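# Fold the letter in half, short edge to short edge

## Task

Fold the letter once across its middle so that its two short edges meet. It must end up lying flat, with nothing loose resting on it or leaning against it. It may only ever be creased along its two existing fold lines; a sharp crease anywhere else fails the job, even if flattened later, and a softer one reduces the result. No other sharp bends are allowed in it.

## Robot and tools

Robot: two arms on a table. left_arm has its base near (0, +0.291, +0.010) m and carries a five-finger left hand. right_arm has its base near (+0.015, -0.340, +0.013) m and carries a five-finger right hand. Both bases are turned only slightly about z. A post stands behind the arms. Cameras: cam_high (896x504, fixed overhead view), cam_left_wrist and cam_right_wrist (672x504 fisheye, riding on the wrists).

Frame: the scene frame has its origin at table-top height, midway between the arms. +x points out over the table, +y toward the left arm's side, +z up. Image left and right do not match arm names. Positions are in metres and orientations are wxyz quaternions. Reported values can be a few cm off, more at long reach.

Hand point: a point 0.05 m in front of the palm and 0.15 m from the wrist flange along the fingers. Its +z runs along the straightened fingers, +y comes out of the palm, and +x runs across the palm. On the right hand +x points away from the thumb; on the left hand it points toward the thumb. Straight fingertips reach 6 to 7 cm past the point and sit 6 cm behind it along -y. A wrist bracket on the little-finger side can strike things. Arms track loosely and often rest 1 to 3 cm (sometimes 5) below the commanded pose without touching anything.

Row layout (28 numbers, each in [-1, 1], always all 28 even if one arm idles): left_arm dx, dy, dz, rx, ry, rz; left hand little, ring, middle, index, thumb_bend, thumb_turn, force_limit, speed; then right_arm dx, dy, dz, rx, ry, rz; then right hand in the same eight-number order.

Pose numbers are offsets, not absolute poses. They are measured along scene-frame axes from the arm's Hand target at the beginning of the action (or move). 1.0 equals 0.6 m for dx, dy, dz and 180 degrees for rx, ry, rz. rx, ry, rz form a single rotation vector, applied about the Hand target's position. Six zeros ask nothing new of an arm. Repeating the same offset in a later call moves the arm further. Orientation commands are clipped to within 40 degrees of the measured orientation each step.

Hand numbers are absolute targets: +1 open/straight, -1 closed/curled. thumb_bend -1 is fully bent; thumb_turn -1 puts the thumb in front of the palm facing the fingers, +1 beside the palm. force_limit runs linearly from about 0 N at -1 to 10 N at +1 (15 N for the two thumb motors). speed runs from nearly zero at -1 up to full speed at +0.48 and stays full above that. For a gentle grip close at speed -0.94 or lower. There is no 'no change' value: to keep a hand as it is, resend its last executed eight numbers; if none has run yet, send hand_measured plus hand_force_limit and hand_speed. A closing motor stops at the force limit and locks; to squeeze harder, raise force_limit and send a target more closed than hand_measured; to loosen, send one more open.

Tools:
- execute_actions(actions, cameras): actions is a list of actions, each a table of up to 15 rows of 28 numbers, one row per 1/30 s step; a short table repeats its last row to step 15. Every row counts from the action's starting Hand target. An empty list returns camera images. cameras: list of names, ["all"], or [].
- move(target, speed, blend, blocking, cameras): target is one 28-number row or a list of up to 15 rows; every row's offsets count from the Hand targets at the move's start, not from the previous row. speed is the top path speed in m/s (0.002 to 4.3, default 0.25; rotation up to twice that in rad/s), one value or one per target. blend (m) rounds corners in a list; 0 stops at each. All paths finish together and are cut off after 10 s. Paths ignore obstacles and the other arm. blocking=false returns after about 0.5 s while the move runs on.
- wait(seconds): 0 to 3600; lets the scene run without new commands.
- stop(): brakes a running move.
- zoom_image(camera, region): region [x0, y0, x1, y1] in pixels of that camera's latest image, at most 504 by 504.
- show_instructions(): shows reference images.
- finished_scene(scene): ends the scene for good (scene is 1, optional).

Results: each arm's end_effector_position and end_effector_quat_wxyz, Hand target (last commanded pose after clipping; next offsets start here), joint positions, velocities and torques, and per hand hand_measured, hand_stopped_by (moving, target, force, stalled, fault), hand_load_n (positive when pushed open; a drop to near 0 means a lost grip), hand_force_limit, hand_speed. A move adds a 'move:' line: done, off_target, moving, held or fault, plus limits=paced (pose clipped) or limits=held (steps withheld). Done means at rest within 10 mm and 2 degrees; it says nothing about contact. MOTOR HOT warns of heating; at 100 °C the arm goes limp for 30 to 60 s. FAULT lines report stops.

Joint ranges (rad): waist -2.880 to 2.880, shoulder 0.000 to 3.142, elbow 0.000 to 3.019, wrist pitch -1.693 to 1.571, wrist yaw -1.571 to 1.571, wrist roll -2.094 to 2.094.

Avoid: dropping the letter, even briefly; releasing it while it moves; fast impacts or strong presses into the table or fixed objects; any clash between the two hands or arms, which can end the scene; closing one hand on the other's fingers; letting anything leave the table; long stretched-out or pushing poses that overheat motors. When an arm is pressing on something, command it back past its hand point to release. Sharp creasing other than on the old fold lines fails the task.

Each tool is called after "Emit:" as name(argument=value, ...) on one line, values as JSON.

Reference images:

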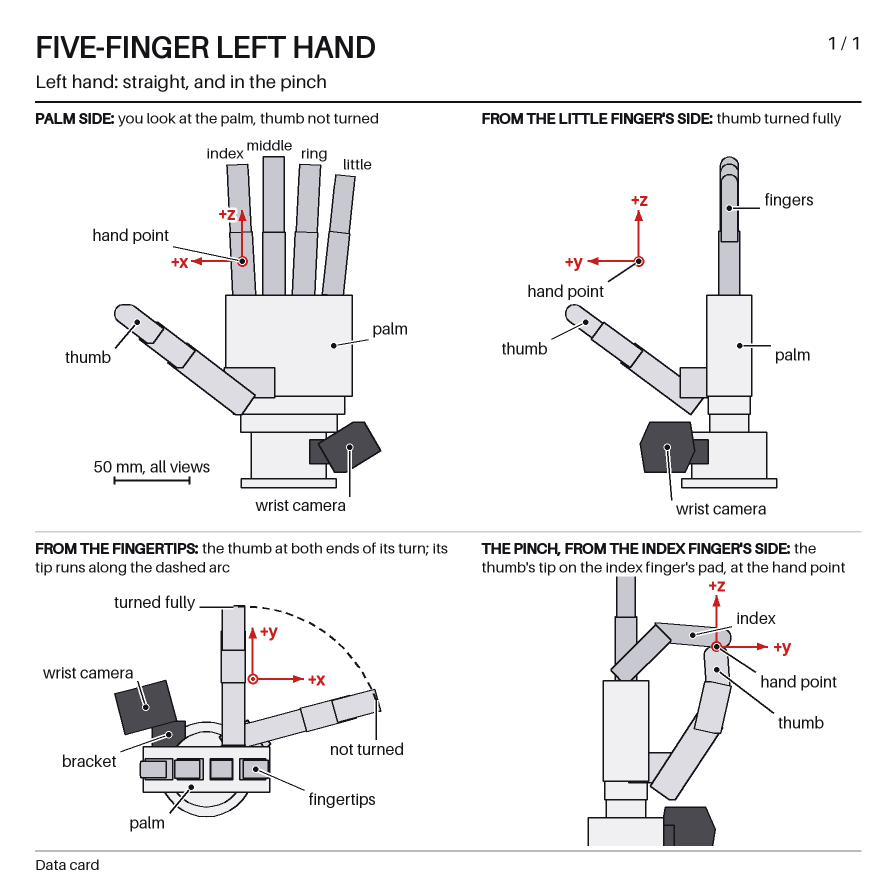

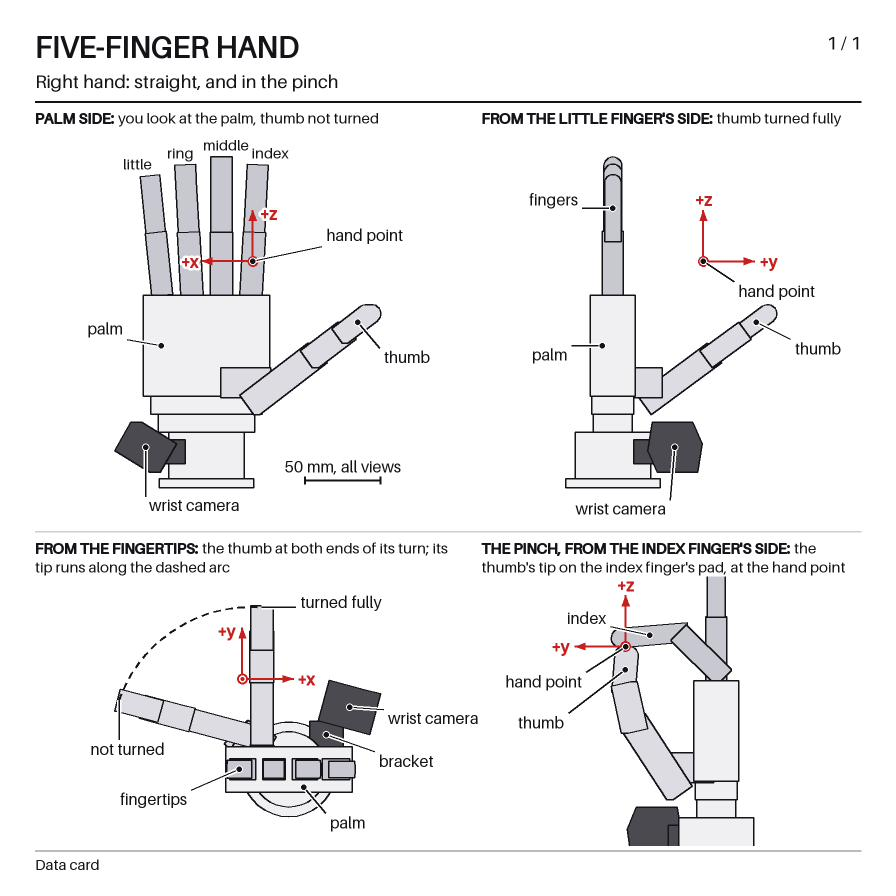

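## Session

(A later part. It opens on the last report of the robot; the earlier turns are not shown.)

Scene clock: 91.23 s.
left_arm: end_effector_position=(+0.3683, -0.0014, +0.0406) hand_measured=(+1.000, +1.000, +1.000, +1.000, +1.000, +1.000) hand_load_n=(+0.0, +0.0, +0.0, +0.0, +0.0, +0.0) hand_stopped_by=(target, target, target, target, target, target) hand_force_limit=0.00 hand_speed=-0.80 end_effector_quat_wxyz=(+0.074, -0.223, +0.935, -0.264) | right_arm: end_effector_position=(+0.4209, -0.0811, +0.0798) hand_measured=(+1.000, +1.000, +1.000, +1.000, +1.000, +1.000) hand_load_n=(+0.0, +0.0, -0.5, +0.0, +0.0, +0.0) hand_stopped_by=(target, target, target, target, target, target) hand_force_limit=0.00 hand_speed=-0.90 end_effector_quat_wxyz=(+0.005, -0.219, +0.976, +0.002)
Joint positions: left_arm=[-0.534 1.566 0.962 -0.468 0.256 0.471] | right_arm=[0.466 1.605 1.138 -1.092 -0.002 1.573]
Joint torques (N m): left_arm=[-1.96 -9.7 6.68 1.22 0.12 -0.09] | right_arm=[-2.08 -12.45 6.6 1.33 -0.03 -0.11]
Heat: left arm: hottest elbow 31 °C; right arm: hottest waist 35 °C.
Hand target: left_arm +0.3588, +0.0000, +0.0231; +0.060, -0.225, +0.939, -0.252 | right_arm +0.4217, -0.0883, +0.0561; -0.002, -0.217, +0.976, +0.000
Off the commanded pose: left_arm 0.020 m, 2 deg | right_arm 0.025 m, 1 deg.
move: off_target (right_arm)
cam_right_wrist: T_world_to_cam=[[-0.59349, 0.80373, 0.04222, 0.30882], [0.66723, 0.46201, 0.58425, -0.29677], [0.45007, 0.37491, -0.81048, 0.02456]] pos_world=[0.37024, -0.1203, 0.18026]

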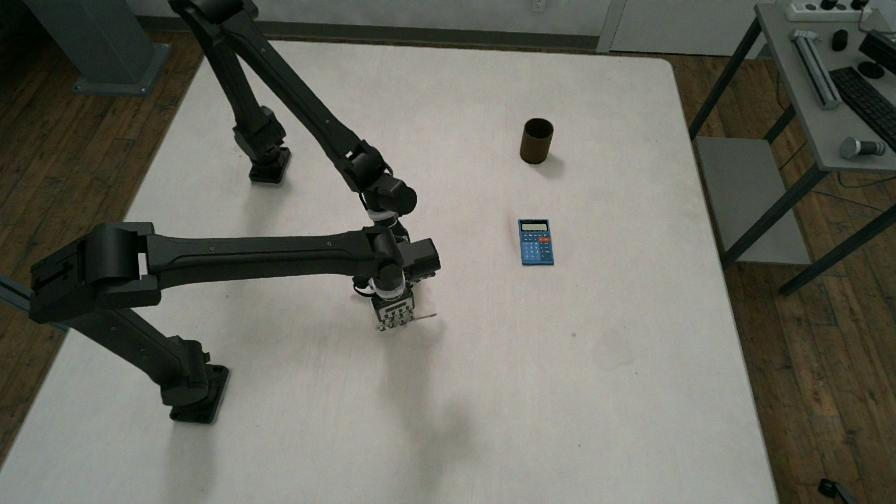

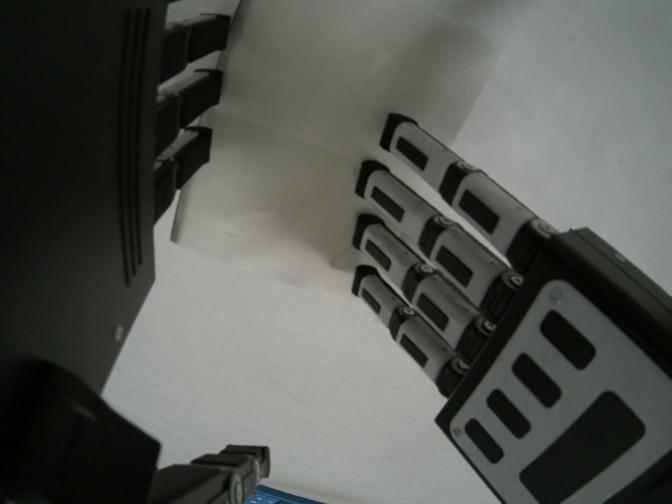

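Emit:
move(target=[0,0,0,0,0,0,1,1,1,1,1,1,0,-0.8, 0.0,0.0,0.12,0,0,0,1,1,1,1,1,1,0,-0.9], cameras=["cam_high","cam_right_wrist"], speed=0.1)

Emit:
zoom_image(camera="cam_high", region=[340, 240, 480, 360])

Emit:
zoom_image(camera="cam_right_wrist", region=[150, 0, 550, 350])

Scene clock: 92.97 s.
left_arm: end_effector_position=(+0.3683, -0.0014, +0.0406) hand_measured=(+1.000, +1.000, +1.000, +1.000, +1.000, +1.000) hand_load_n=(+0.0, +0.0, +0.5, +0.0, +0.0, +0.0) hand_stopped_by=(target, target, target, target, target, target) hand_force_limit=0.00 hand_speed=-0.80 end_effector_quat_wxyz=(+0.074, -0.223, +0.935, -0.264) | right_arm: end_effector_position=(+0.4030, -0.0898, +0.1078) hand_measured=(+1.000, +1.000, +1.000, +1.000, +1.000, +1.000) hand_load_n=(+0.0, +0.0, +0.0, +0.0, +0.0, +0.0) hand_stopped_by=(target, target, target, target, target, target) hand_force_limit=0.00 hand_speed=-0.90 end_effector_quat_wxyz=(-0.023, -0.219, +0.976, -0.004)
Joint positions: left_arm=[-0.534 1.566 0.962 -0.468 0.256 0.471] | right_arm=[0.466 1.562 1.171 -1.227 -0.002 1.573]
Joint torques (N m): left_arm=[-1.96 -9.7 6.68 1.24 0.12 -0.09] | right_arm=[-1.85 -15.09 12.68 -0.46 0 -0.22]
Heat: left arm: hottest elbow 31 °C; right arm: hottest waist 35 °C.
Hand target: left_arm +0.3588, +0.0000, +0.0231; +0.060, -0.225, +0.939, -0.252 | right_arm +0.4217, -0.0884, +0.1280; -0.002, -0.217, +0.976, +0.000
Off the commanded pose: left_arm 0.020 m, 2 deg | right_arm 0.028 m, 2 deg.
move: off_target (right_arm)
cam_right_wrist: T_world_to_cam=[[-0.59096, 0.80493, 0.05335, 0.30182], [0.69681, 0.47603, 0.53651, -0.30263], [0.40646, 0.35424, -0.8422, 0.07762]] pos_world=[0.35769, -0.12638, 0.21164]

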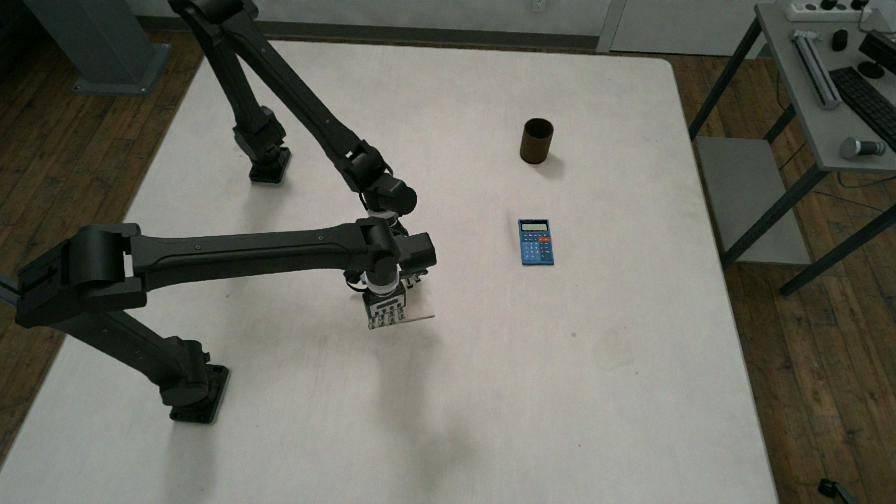

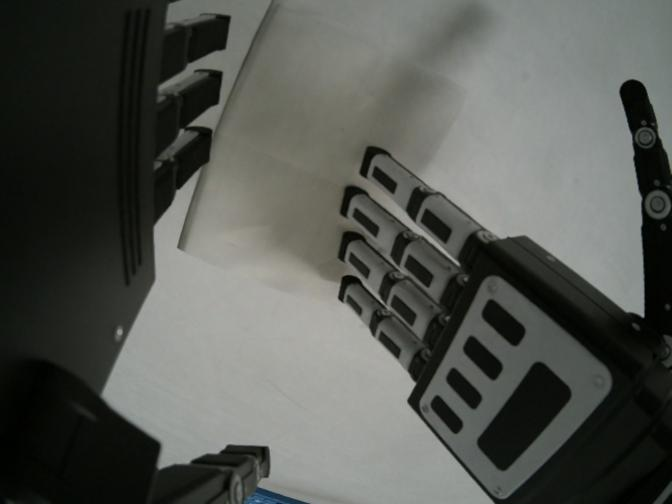

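Scaled by 3.600 from the camera's image (finer frame: 1280x720).

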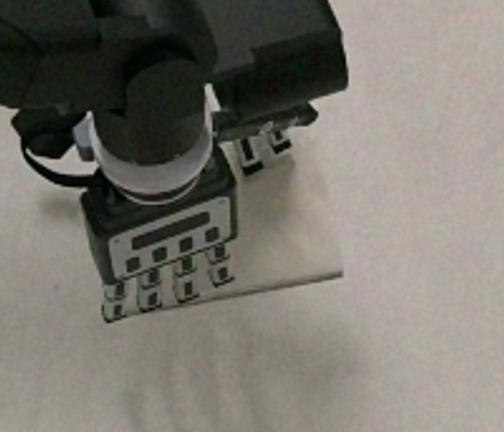

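Scaled by 1.260 from the camera's image (finer frame: 960x720).

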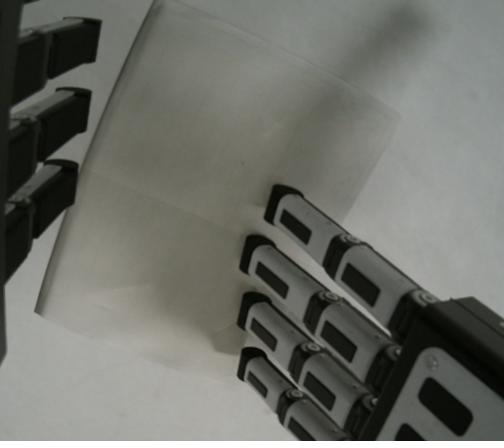

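Emit:
move(target=[0,0,0,0,0,0,1,1,1,1,1,1,0,-0.8, 0.0,-0.15,0.1,0,0,0,1,1,1,1,1,1,0,-0.9], cameras=["cam_high","cam_right_wrist"], speed=0.15)

Emit:
zoom_image(camera="cam_high", region=[340, 240, 480, 360])

Emit:
zoom_image(camera="cam_right_wrist", region=[150, 0, 650, 400])

Scene clock: 94.87 s.
left_arm: end_effector_position=(+0.3683, -0.0014, +0.0406) hand_measured=(+1.000, +1.000, +1.000, +1.000, +1.000, +1.000) hand_load_n=(+0.0, +0.0, +0.0, +0.0, +0.0, +0.0) hand_stopped_by=(target, target, target, target, target, target) hand_force_limit=0.00 hand_speed=-0.80 end_effector_quat_wxyz=(+0.074, -0.223, +0.935, -0.264) | right_arm: end_effector_position=(+0.4046, -0.1777, +0.1648) hand_measured=(+1.000, +1.000, +1.000, +1.000, +1.000, +1.000) hand_load_n=(+0.0, +0.0, +0.0, +0.0, -0.5, +0.0) hand_stopped_by=(target, target, target, target, target, target) hand_force_limit=0.00 hand_speed=-0.90 end_effector_quat_wxyz=(-0.027, -0.217, +0.976, -0.002)
Joint positions: left_arm=[-0.534 1.566 0.962 -0.468 0.256 0.471] | right_arm=[0.266 1.448 1.2 -1.377 0.002 1.376]
Joint torques (N m): left_arm=[-1.96 -9.7 6.68 1.24 0.11 -0.09] | right_arm=[-1.08 -13.45 13.61 -0.39 -0.19 -0.2]
Heat: left arm: hottest shoulder 31 °C; right arm: hottest waist 35 °C.
Hand target: left_arm +0.3588, +0.0000, +0.0231; +0.060, -0.225, +0.939, -0.252 | right_arm +0.4216, -0.1783, +0.1880; -0.002, -0.217, +0.976, +0.000
Off the commanded pose: left_arm 0.020 m, 2 deg | right_arm 0.029 m, 3 deg.
move: off_target (right_arm)
cam_right_wrist: T_world_to_cam=[[-0.58736, 0.80705, 0.06056, 0.36817], [0.70324, 0.4719, 0.53175, -0.29502], [0.40057, 0.35492, -0.84473, 0.15907]] pos_world=[0.36, -0.21438, 0.26895]

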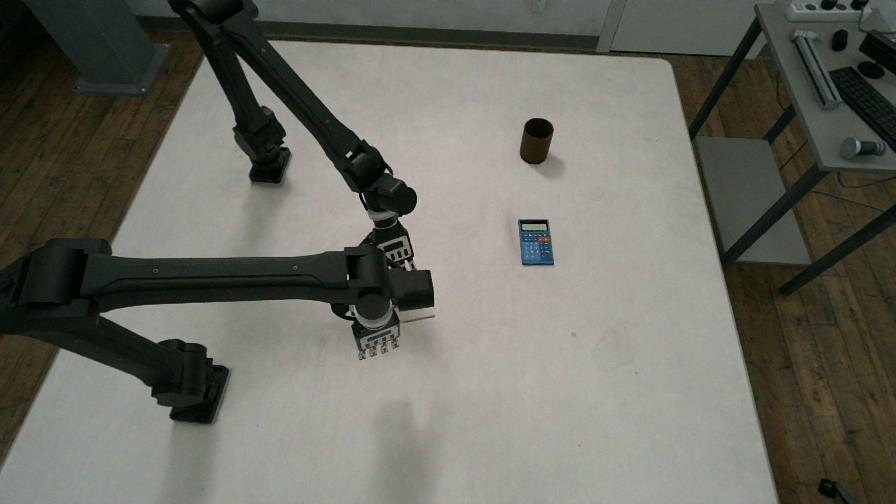

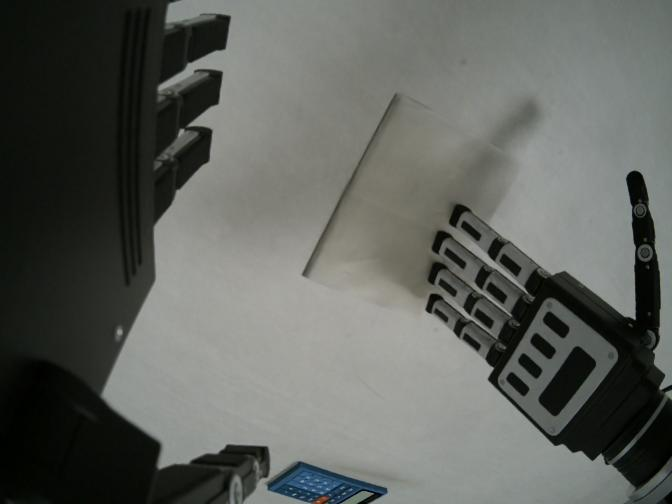

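Scaled by 3.600 from the camera's image (finer frame: 1280x720).

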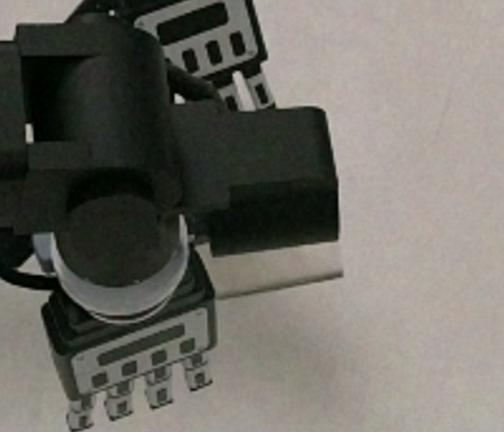

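Scaled by 1.008 from the camera's image (finer frame: 960x720).

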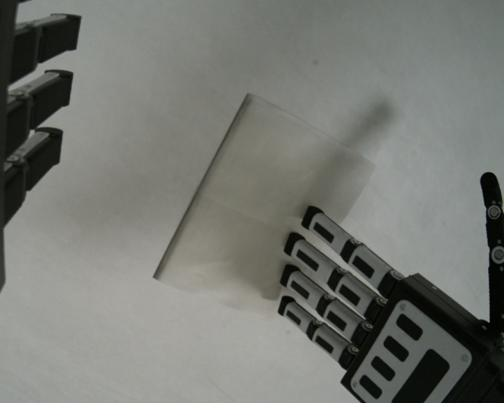

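Emit:
move(target=[[0.014,-0.003,0.05,0,0,0,1,1,1,1,1,1,0,-0.8, 0,0,0,0,0,0,1,1,1,1,1,1,0,-0.9],[-0.09,0.2,0.16,0,0,0,1,1,1,1,1,1,0,-0.8, 0,-0.05,0,0,0,0,1,1,1,1,1,1,0,-0.9]], cameras=["all"], speed=[0.05,0.15])

Emit:
zoom_image(camera="cam_high", region=[340, 240, 480, 360])

Emit:
zoom_image(camera="cam_right_wrist", region=[250, 50, 600, 350])

Scene clock: 98.30 s.
left_arm: end_effector_position=(+0.3083, +0.1134, +0.1229) hand_measured=(+1.000, +1.000, +1.000, +1.000, +1.000, +1.000) hand_load_n=(+0.0, +0.0, +0.0, +0.0, +0.0, +0.0) hand_stopped_by=(target, target, target, target, target, target) hand_force_limit=0.00 hand_speed=-0.80 end_effector_quat_wxyz=(+0.065, -0.223, +0.938, -0.256) | right_arm: end_effector_position=(+0.4099, -0.2049, +0.1681) hand_measured=(+1.000, +1.000, +1.000, +1.000, +1.000, +1.000) hand_load_n=(+0.0, +0.0, +0.0, +0.0, -0.5, +0.0) hand_stopped_by=(target, target, target, target, target, target) hand_force_limit=0.00 hand_speed=-0.90 end_effector_quat_wxyz=(-0.023, -0.218, +0.976, +0.000)
Joint positions: left_arm=[-0.34 1.198 0.852 -0.804 0.342 0.659] | right_arm=[0.196 1.44 1.2 -1.377 0.002 1.304]
Joint torques (N m): left_arm=[-0.26 -7.65 8.06 0.49 0.33 0.06] | right_arm=[-2.2 -13.86 12.51 -0.23 -0.12 -0.21]
Heat: left arm: hottest shoulder 31 °C; right arm: hottest elbow 36 °C.
Hand target: left_arm +0.3048, +0.1200, +0.1191; +0.060, -0.225, +0.939, -0.252 | right_arm +0.4215, -0.2083, +0.1880; -0.002, -0.217, +0.976, +0.000
Off the commanded pose: left_arm 0.008 m, 1 deg | right_arm 0.023 m, 2 deg.
move: off_target (right_arm)
cam_left_wrist: T_world_to_cam=[[0.14065, -0.86066, 0.48937, -0.00378], [-0.93649, 0.04473, 0.34782, 0.23803], [-0.32125, -0.50721, -0.79971, 0.3701]] pos_world=[0.34234, 0.17382, 0.21503]
cam_right_wrist: T_world_to_cam=[[-0.58959, 0.80539, 0.06109, 0.39355], [0.69868, 0.4706, 0.53886, -0.28722], [0.40524, 0.36039, -0.84018, 0.16784]] pos_world=[0.36469, -0.24228, 0.27175]

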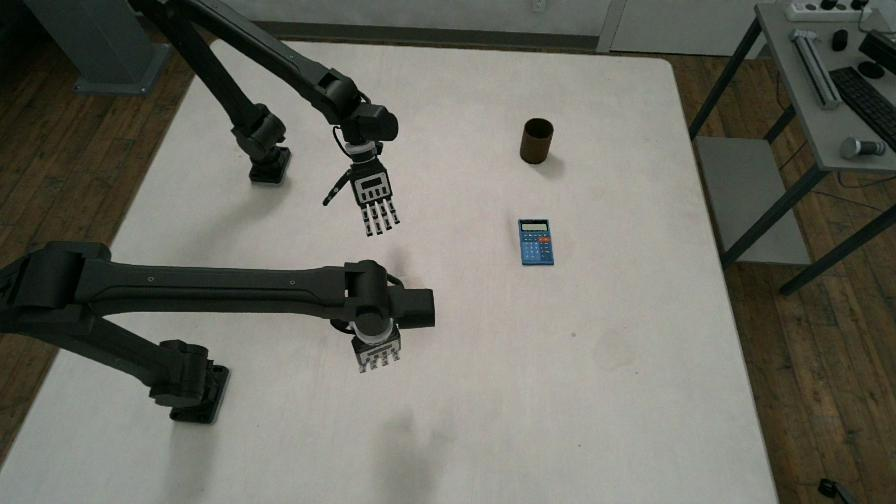

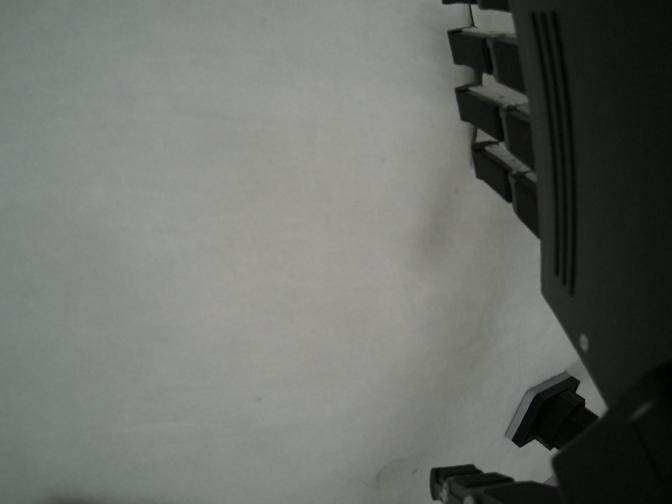

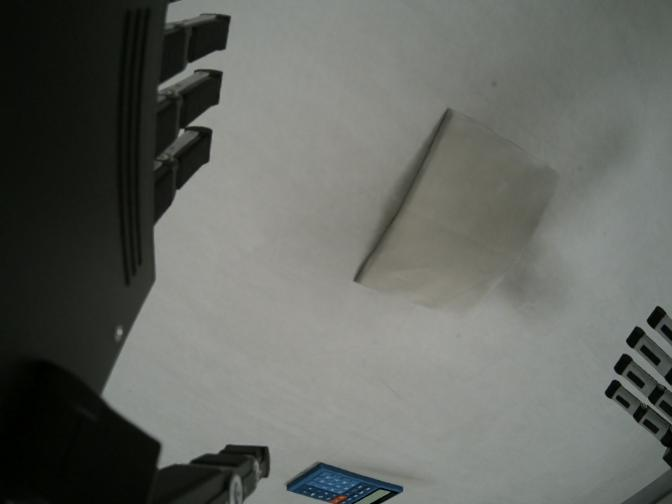

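Scaled by 3.600 from the camera's image (finer frame: 1280x720).

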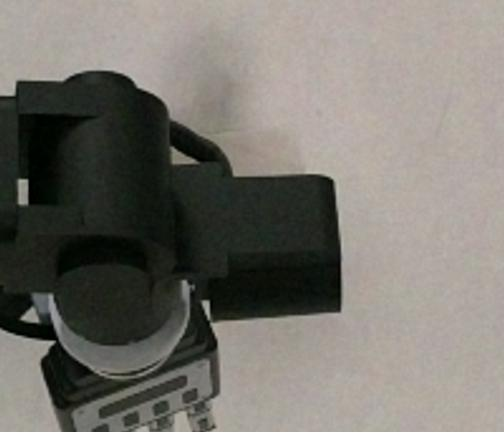

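Scaled by 1.440 from the camera's image (finer frame: 960x720).

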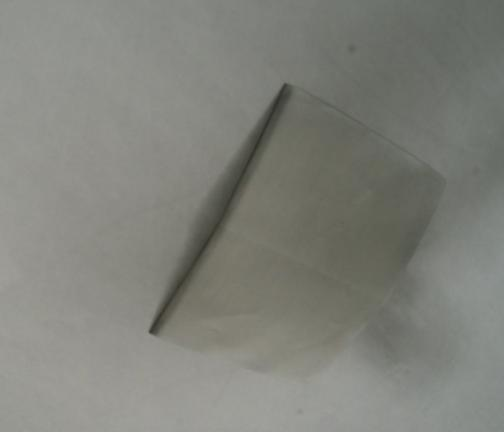

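Emit:
move(target=[0,0,0,0,0,0,1,1,1,1,1,1,0,-0.8, -0.05,-0.25,0,0,0,0,1,1,1,1,1,1,0,-0.9], cameras=["all"], speed=0.2)

Emit:
zoom_image(camera="cam_high", region=[360, 250, 470, 350])

Emit:
zoom_image(camera="cam_right_wrist", region=[380, 50, 672, 350])

Scene clock: 100.27 s.
left_arm: end_effector_position=(+0.3083, +0.1134, +0.1229) hand_measured=(+1.000, +1.000, +1.000, +1.000, +1.000, +1.000) hand_load_n=(+0.0, +0.0, +0.0, +0.0, -0.5, +0.0) hand_stopped_by=(target, target, target, target, target, target) hand_force_limit=0.00 hand_speed=-0.80 end_effector_quat_wxyz=(+0.065, -0.222, +0.938, -0.256) | right_arm: end_effector_position=(+0.3988, -0.3554, +0.1874) hand_measured=(+1.000, +1.000, +1.000, +1.000, +1.000, +1.000) hand_load_n=(+0.0, +0.0, +0.0, +0.0, -0.5, +0.0) hand_stopped_by=(target, target, target, target, target, target) hand_force_limit=0.00 hand_speed=-0.90 end_effector_quat_wxyz=(+0.001, -0.217, +0.976, -0.002)
Joint positions: left_arm=[-0.34 1.198 0.852 -0.804 0.342 0.66] | right_arm=[-0.188 1.373 1.183 -1.377 0.003 0.923]
Joint torques (N m): left_arm=[-0.26 -7.71 8.05 0.5 0.33 0.05] | right_arm=[-2.37 -12.22 8.55 -0.02 -0.15 -0.1]
Heat: left arm: hottest elbow 31 °C; right arm: hottest elbow 37 °C.
Hand target: left_arm +0.3048, +0.1200, +0.1191; +0.060, -0.225, +0.939, -0.252 | right_arm +0.3915, -0.3583, +0.1880; -0.002, -0.217, +0.976, +0.000
Off the commanded pose: left_arm 0.008 m, 1 deg | right_arm 0.008 m, 1 deg.
move: done
cam_left_wrist: T_world_to_cam=[[0.13998, -0.86084, 0.48925, -0.00354], [-0.93656, 0.04524, 0.34758, 0.23798], [-0.32134, -0.50686, -0.79989, 0.37019]] pos_world=[0.34234, 0.17382, 0.21513]
cam_right_wrist: T_world_to_cam=[[-0.59013, 0.80646, 0.03692, 0.51213], [0.67268, 0.46591, 0.57483, -0.21715], [0.44638, 0.36406, -0.81744, 0.22344]] pos_world=[0.34855, -0.39319, 0.28856]

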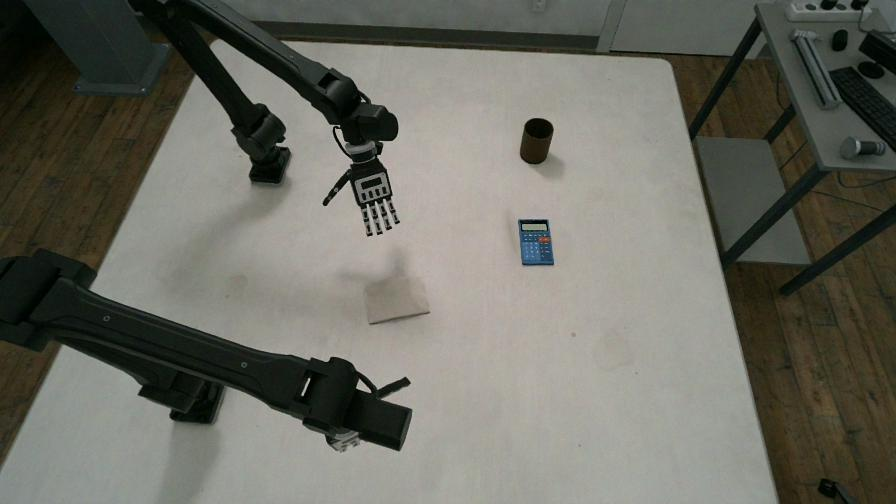

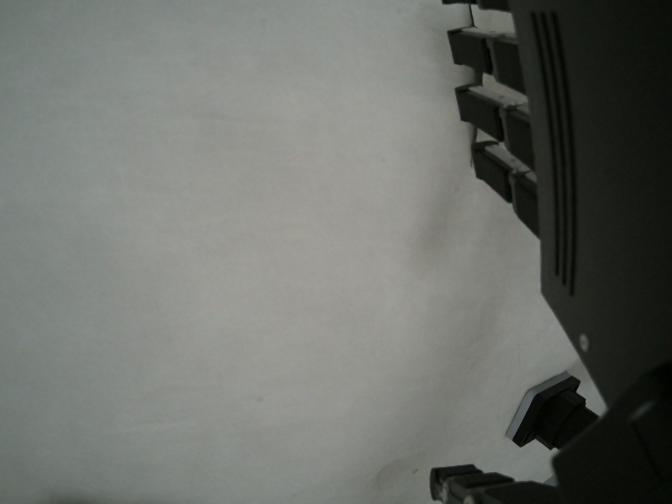

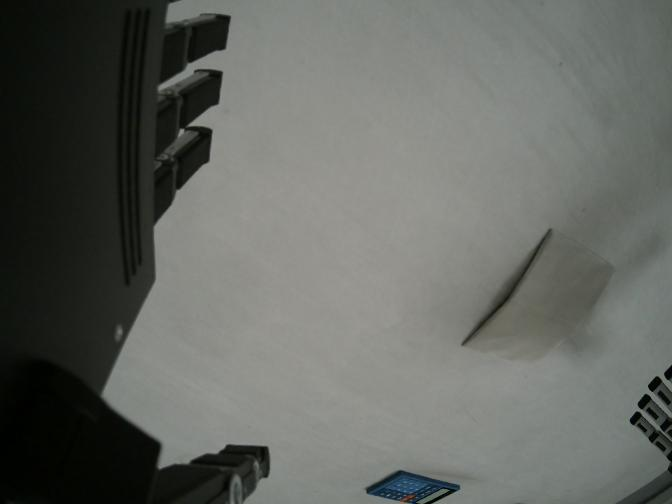

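Scaled by 4.582 from the camera's image (finer frame: 1280x720).

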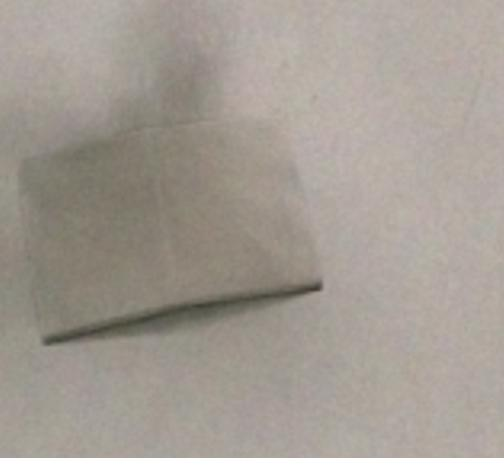

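Scaled by 1.680 from the camera's image (finer frame: 960x720).

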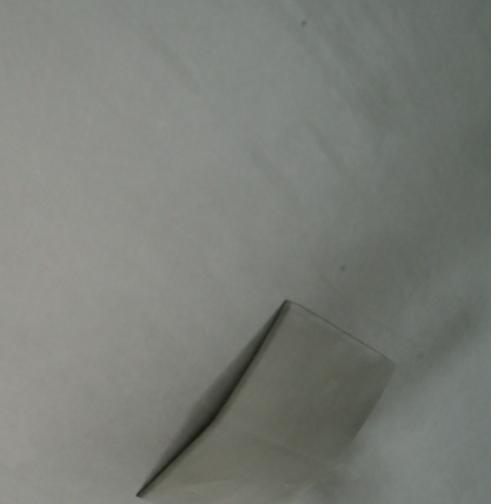

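Emit:
move(target=[0,0,0,0,0,0,1,1,1,1,1,1,0,-0.8, 0.12,0.07,-0.1,0.2228,0.1135,0,0.25,0.25,0.25,0.25,1,1,0,-0.8], cameras=["cam_right_wrist","cam_high"], speed=0.2)

Emit:
zoom_image(camera="cam_right_wrist", region=[350, 0, 600, 250])

Scene clock: 103.40 s.
left_arm: end_effector_position=(+0.3083, +0.1134, +0.1229) hand_measured=(+1.000, +1.000, +1.000, +1.000, +1.000, +1.000) hand_load_n=(+0.0, +0.0, +0.0, +0.0, +0.0, +0.0) hand_stopped_by=(target, target, target, target, target, target) hand_force_limit=0.00 hand_speed=-0.80 end_effector_quat_wxyz=(+0.065, -0.222, +0.938, -0.256) | right_arm: end_effector_position=(+0.4519, -0.3075, +0.1230) hand_measured=(+0.250, +0.250, +0.250, +0.250, +1.000, +1.000) hand_load_n=(+0.0, +0.0, +0.0, +0.0, -0.5, +0.0) hand_stopped_by=(target, target, target, target, target, target) hand_force_limit=0.00 hand_speed=-0.80 end_effector_quat_wxyz=(-0.108, -0.199, +0.900, +0.372)
Joint positions: left_arm=[-0.34 1.198 0.852 -0.804 0.342 0.66] | right_arm=[-0.255 1.951 1.423 -1.665 -0.533 0.682]
Joint torques (N m): left_arm=[-0.21 -7.65 8.05 0.5 0.33 0.05] | right_arm=[-1.9 -17.44 10.8 -1.37 -0.53 -0.07]
Heat: left arm: hottest elbow 31 °C; right arm: hottest elbow 37 °C.
Hand target: left_arm +0.3048, +0.1200, +0.1191; +0.060, -0.225, +0.939, -0.252 | right_arm +0.4636, -0.3163, +0.1281; -0.098, -0.201, +0.901, +0.371
Off the commanded pose: left_arm 0.008 m, 1 deg | right_arm 0.015 m, 1 deg.
move: off_target (right_arm)
cam_right_wrist: T_world_to_cam=[[-0.43224, 0.52032, 0.7365, 0.26188], [0.88366, 0.08161, 0.46096, -0.4377], [0.17974, 0.85006, -0.49506, 0.35996]] pos_world=[0.43527, -0.40653, 0.18709]
Images, in order (width x height): cam_high 896x504, cam_right_wrist 672x504.

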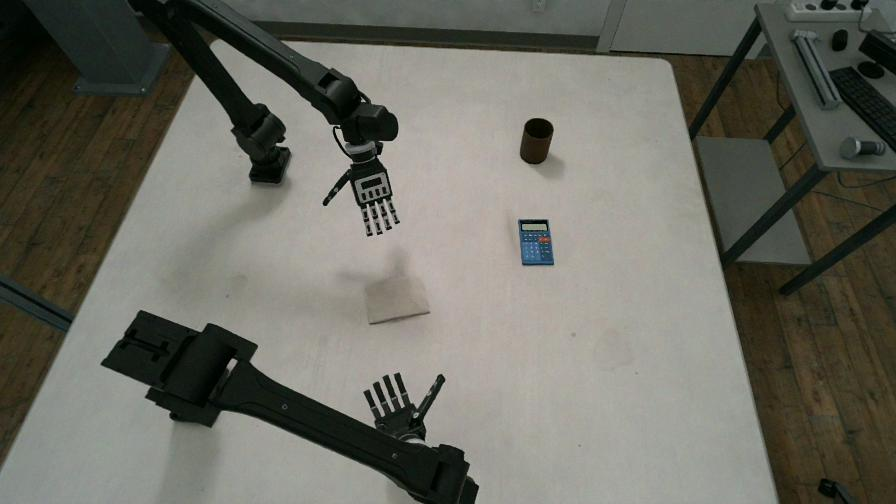

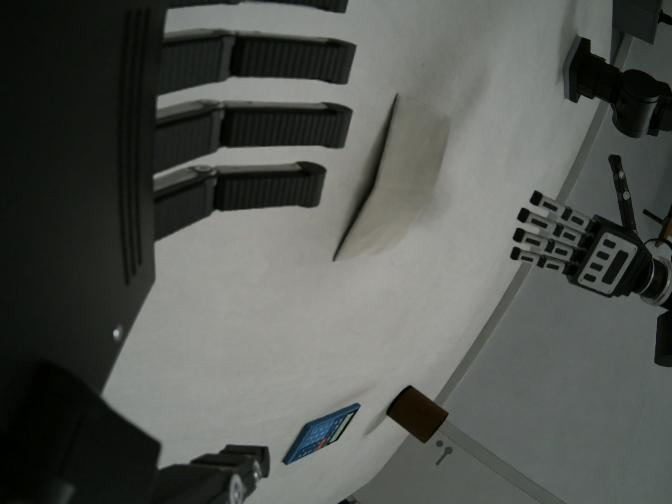

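Scaled by 2.016 from the camera's image (finer frame: 960x720).

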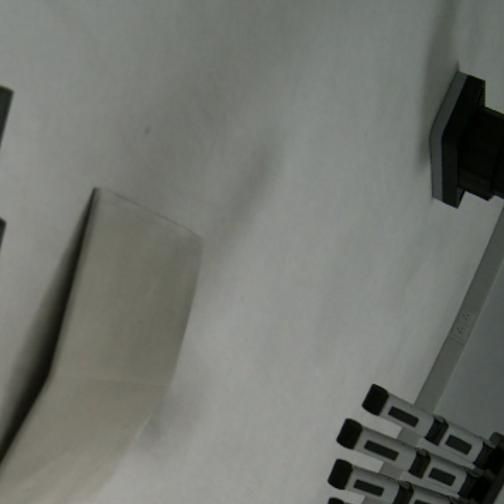

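Emit:
zoom_image(camera="cam_right_wrist", region=[385, 80, 475, 160])

Emit:
zoom_image(camera="cam_right_wrist", region=[325, 170, 455, 280])

Scaled by 5.600 from the camera's image (finer frame: 960x720).

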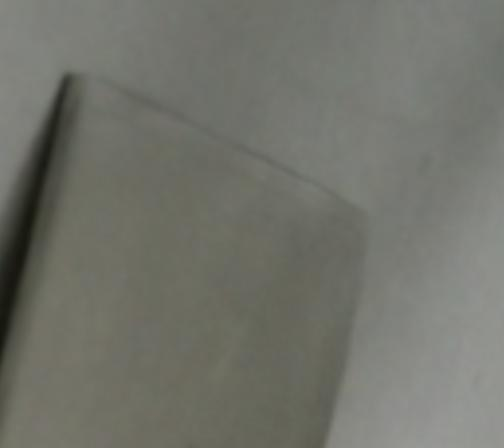

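Scaled by 3.877 from the camera's image (finer frame: 960x720).

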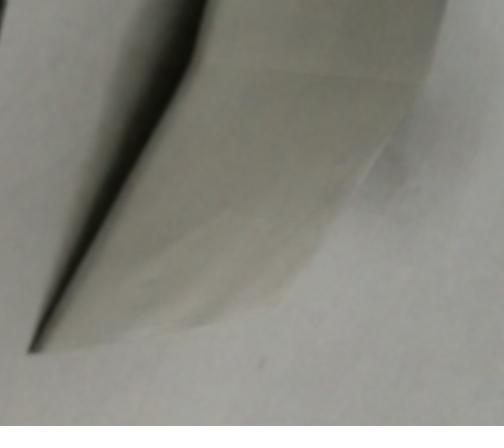

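Emit:
move(target=[0.11,0.05,-0.06,-0.124,-0.063,0,1,1,1,1,1,1,0,-0.8, 0,0,0,0,0,0,0.25,0.25,0.25,0.25,1,1,0,-0.8], cameras=["cam_left_wrist","cam_high"], speed=0.2)

Scene clock: 106.20 s.
left_arm: end_effector_position=(+0.3708, +0.1455, +0.0909) hand_measured=(+1.000, +1.000, +1.000, +1.000, +1.000, +1.000) hand_load_n=(+0.0, +0.0, +0.0, +0.0, +0.0, -0.5) hand_stopped_by=(target, target, target, target, target, target) hand_force_limit=0.00 hand_speed=-0.80 end_effector_quat_wxyz=(+0.108, -0.204, +0.862, -0.451) | right_arm: end_effector_position=(+0.4519, -0.3075, +0.1230) hand_measured=(+0.250, +0.250, +0.250, +0.250, +1.000, +1.000) hand_load_n=(+0.0, +0.0, +0.0, +0.0, +0.0, +0.0) hand_stopped_by=(target, target, target, target, target, target) hand_force_limit=0.00 hand_speed=-0.80 end_effector_quat_wxyz=(-0.108, -0.200, +0.900, +0.372)
Joint positions: left_arm=[-0.026 1.289 0.7 -0.354 0.791 0.779] | right_arm=[-0.255 1.951 1.423 -1.665 -0.533 0.681]
Joint torques (N m): left_arm=[-0.32 -6.77 7.36 1.57 0.53 0.04] | right_arm=[-1.55 -17.79 10.7 -1.29 -0.53 -0.17]
Heat: left arm: hottest elbow 31 °C; right arm: hottest elbow 37 °C.
Hand target: left_arm +0.3709, +0.1500, +0.0831; +0.108, -0.207, +0.862, -0.450 | right_arm +0.4636, -0.3163, +0.1281; -0.098, -0.201, +0.901, +0.371
Off the commanded pose: left_arm 0.009 m, 0 deg | right_arm 0.015 m, 1 deg.
move: done
cam_left_wrist: T_world_to_cam=[[0.01452, -0.60965, 0.79254, 0.01336], [-0.9817, 0.14183, 0.12709, 0.32897], [-0.18988, -0.77988, -0.59644, 0.35337]] pos_world=[0.38986, 0.23708, 0.15837]
Images, in order (width x height): cam_high 896x504, cam_left_wrist 672x504.

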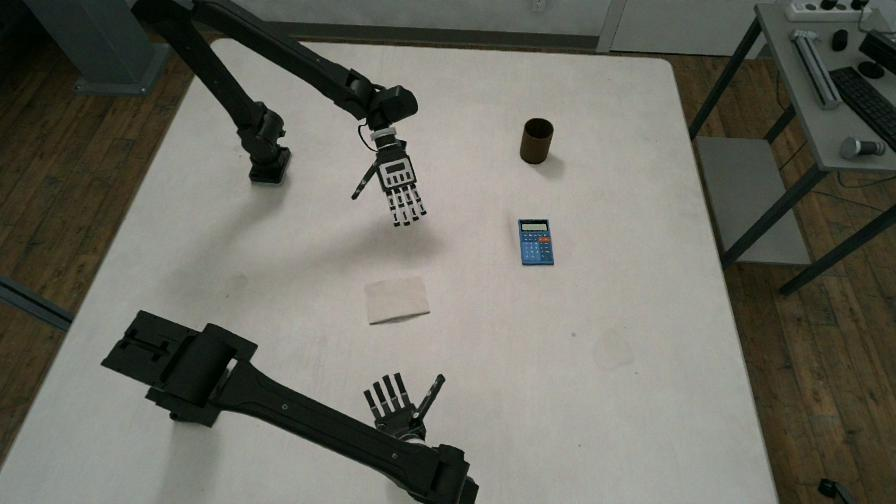

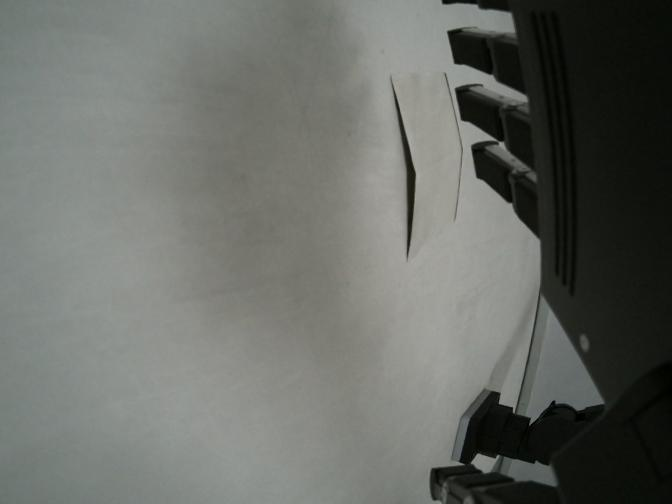

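Emit:
zoom_image(camera="cam_left_wrist", region=[360, 50, 500, 280])

Emit:
zoom_image(camera="cam_high", region=[350, 260, 450, 340])

Scaled by 2.191 from the camera's image (finer frame: 960x720).

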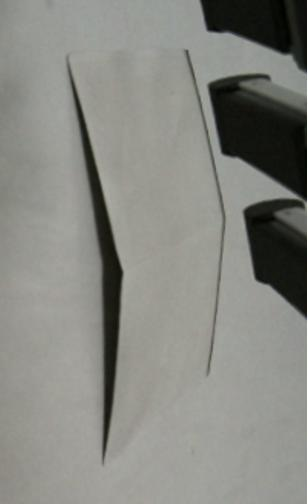

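Scaled by 5.040 from the camera's image (finer frame: 1280x720).

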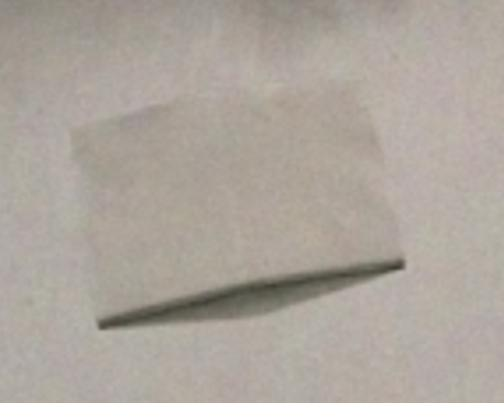

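Emit:
move(target=[-0.0415,-0.2133,-0.0083,0.1293,0.0514,-0.0585,1,1,1,1,1,1,0,-0.8, 0,0,0,0,0,0,0.25,0.25,0.25,0.25,1,1,0,-0.8], cameras=["all"], speed=0.15)

Emit:
zoom_image(camera="cam_high", region=[340, 220, 480, 340])

Emit:
zoom_image(camera="cam_right_wrist", region=[300, 50, 550, 300])

Scene clock: 110.67 s.
left_arm: end_effector_position=(+0.3360, +0.0323, +0.0713) hand_measured=(+1.000, +1.000, +1.000, +1.000, +1.000, +1.000) hand_load_n=(-0.5, +0.0, +0.0, +0.0, +0.0, +0.0) hand_stopped_by=(target, target, target, target, target, target) hand_force_limit=0.00 hand_speed=-0.80 end_effector_quat_wxyz=(+0.033, -0.137, +0.957, -0.255) | right_arm: end_effector_position=(+0.4519, -0.3075, +0.1230) hand_measured=(+0.250, +0.250, +0.250, +0.250, +1.000, +1.000) hand_load_n=(+0.0, +0.0, +0.0, +0.0, -0.5, +0.0) hand_stopped_by=(target, target, target, target, target, target) hand_force_limit=0.00 hand_speed=-0.80 end_effector_quat_wxyz=(-0.108, -0.200, +0.900, +0.372)
Joint positions: left_arm=[-0.497 1.466 0.956 -0.672 0.353 0.688] | right_arm=[-0.255 1.951 1.423 -1.665 -0.533 0.681]
Joint torques (N m): left_arm=[-2.02 -9.23 11.44 0.47 0.1 -0.14] | right_arm=[-1.96 -17.38 10.55 -1.32 -0.54 -0.13]
Heat: left arm: hottest elbow 31 °C; right arm: hottest elbow 37 °C.
Hand target: left_arm +0.3459, +0.0220, +0.0782; +0.036, -0.137, +0.956, -0.257 | right_arm +0.4636, -0.3163, +0.1281; -0.098, -0.201, +0.901, +0.371
Off the commanded pose: left_arm 0.016 m, 0 deg | right_arm 0.015 m, 1 deg.
move: off_target (left_arm)
cam_left_wrist: T_world_to_cam=[[-0.01213, -0.87734, 0.47972, 0.00032], [-0.90585, 0.2128, 0.36627, 0.26844], [-0.42343, -0.43011, -0.79732, 0.32823]] pos_world=[0.38216, 0.08434, 0.16323]
cam_right_wrist: T_world_to_cam=[[-0.4325, 0.52009, 0.73651, 0.26192], [0.88356, 0.08172, 0.46114, -0.4375], [0.17964, 0.85019, -0.49488, 0.35999]] pos_world=[0.43517, -0.40653, 0.18699]

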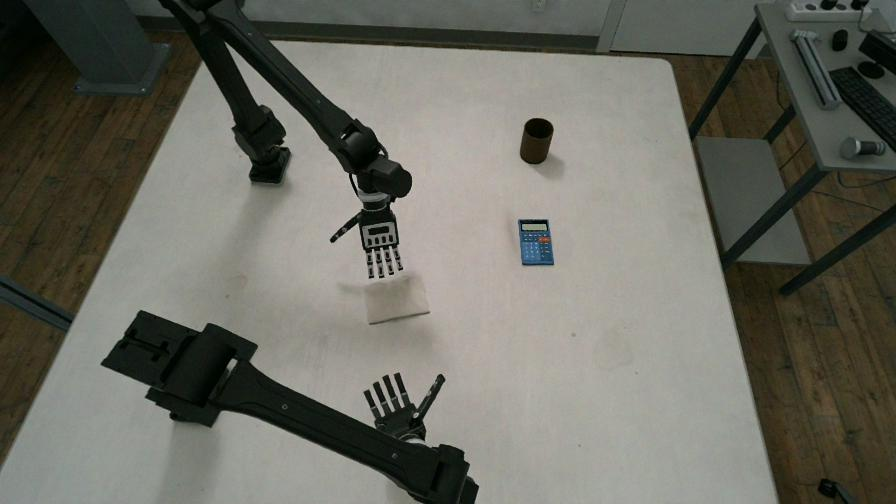

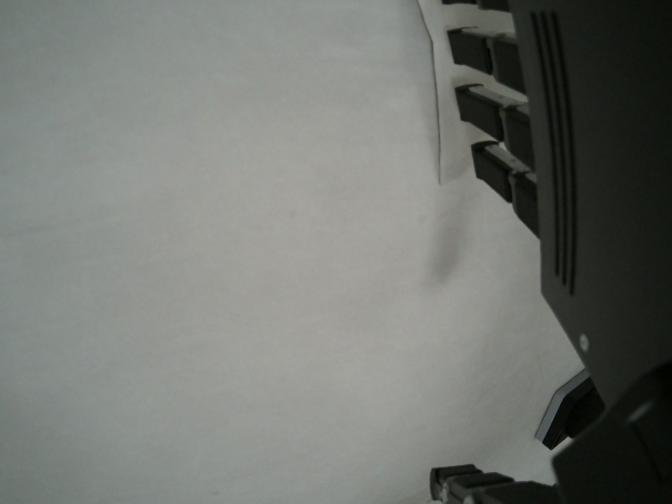

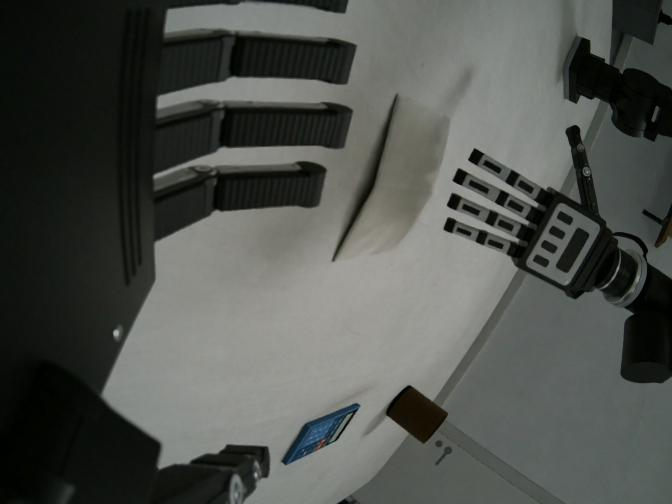

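Scaled by 3.600 from the camera's image (finer frame: 1280x720).

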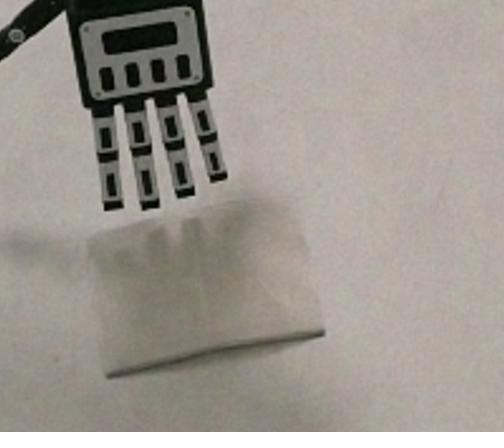

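Scaled by 2.016 from the camera's image (finer frame: 960x720).

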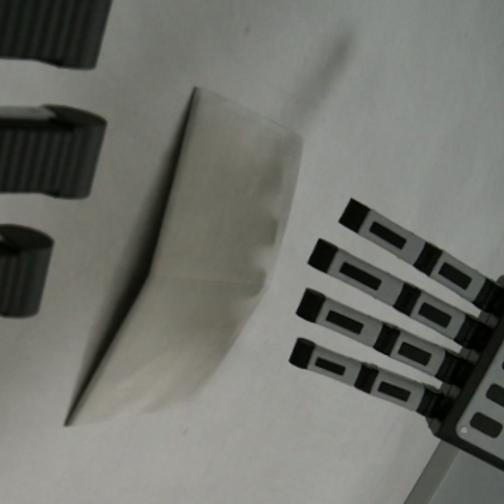

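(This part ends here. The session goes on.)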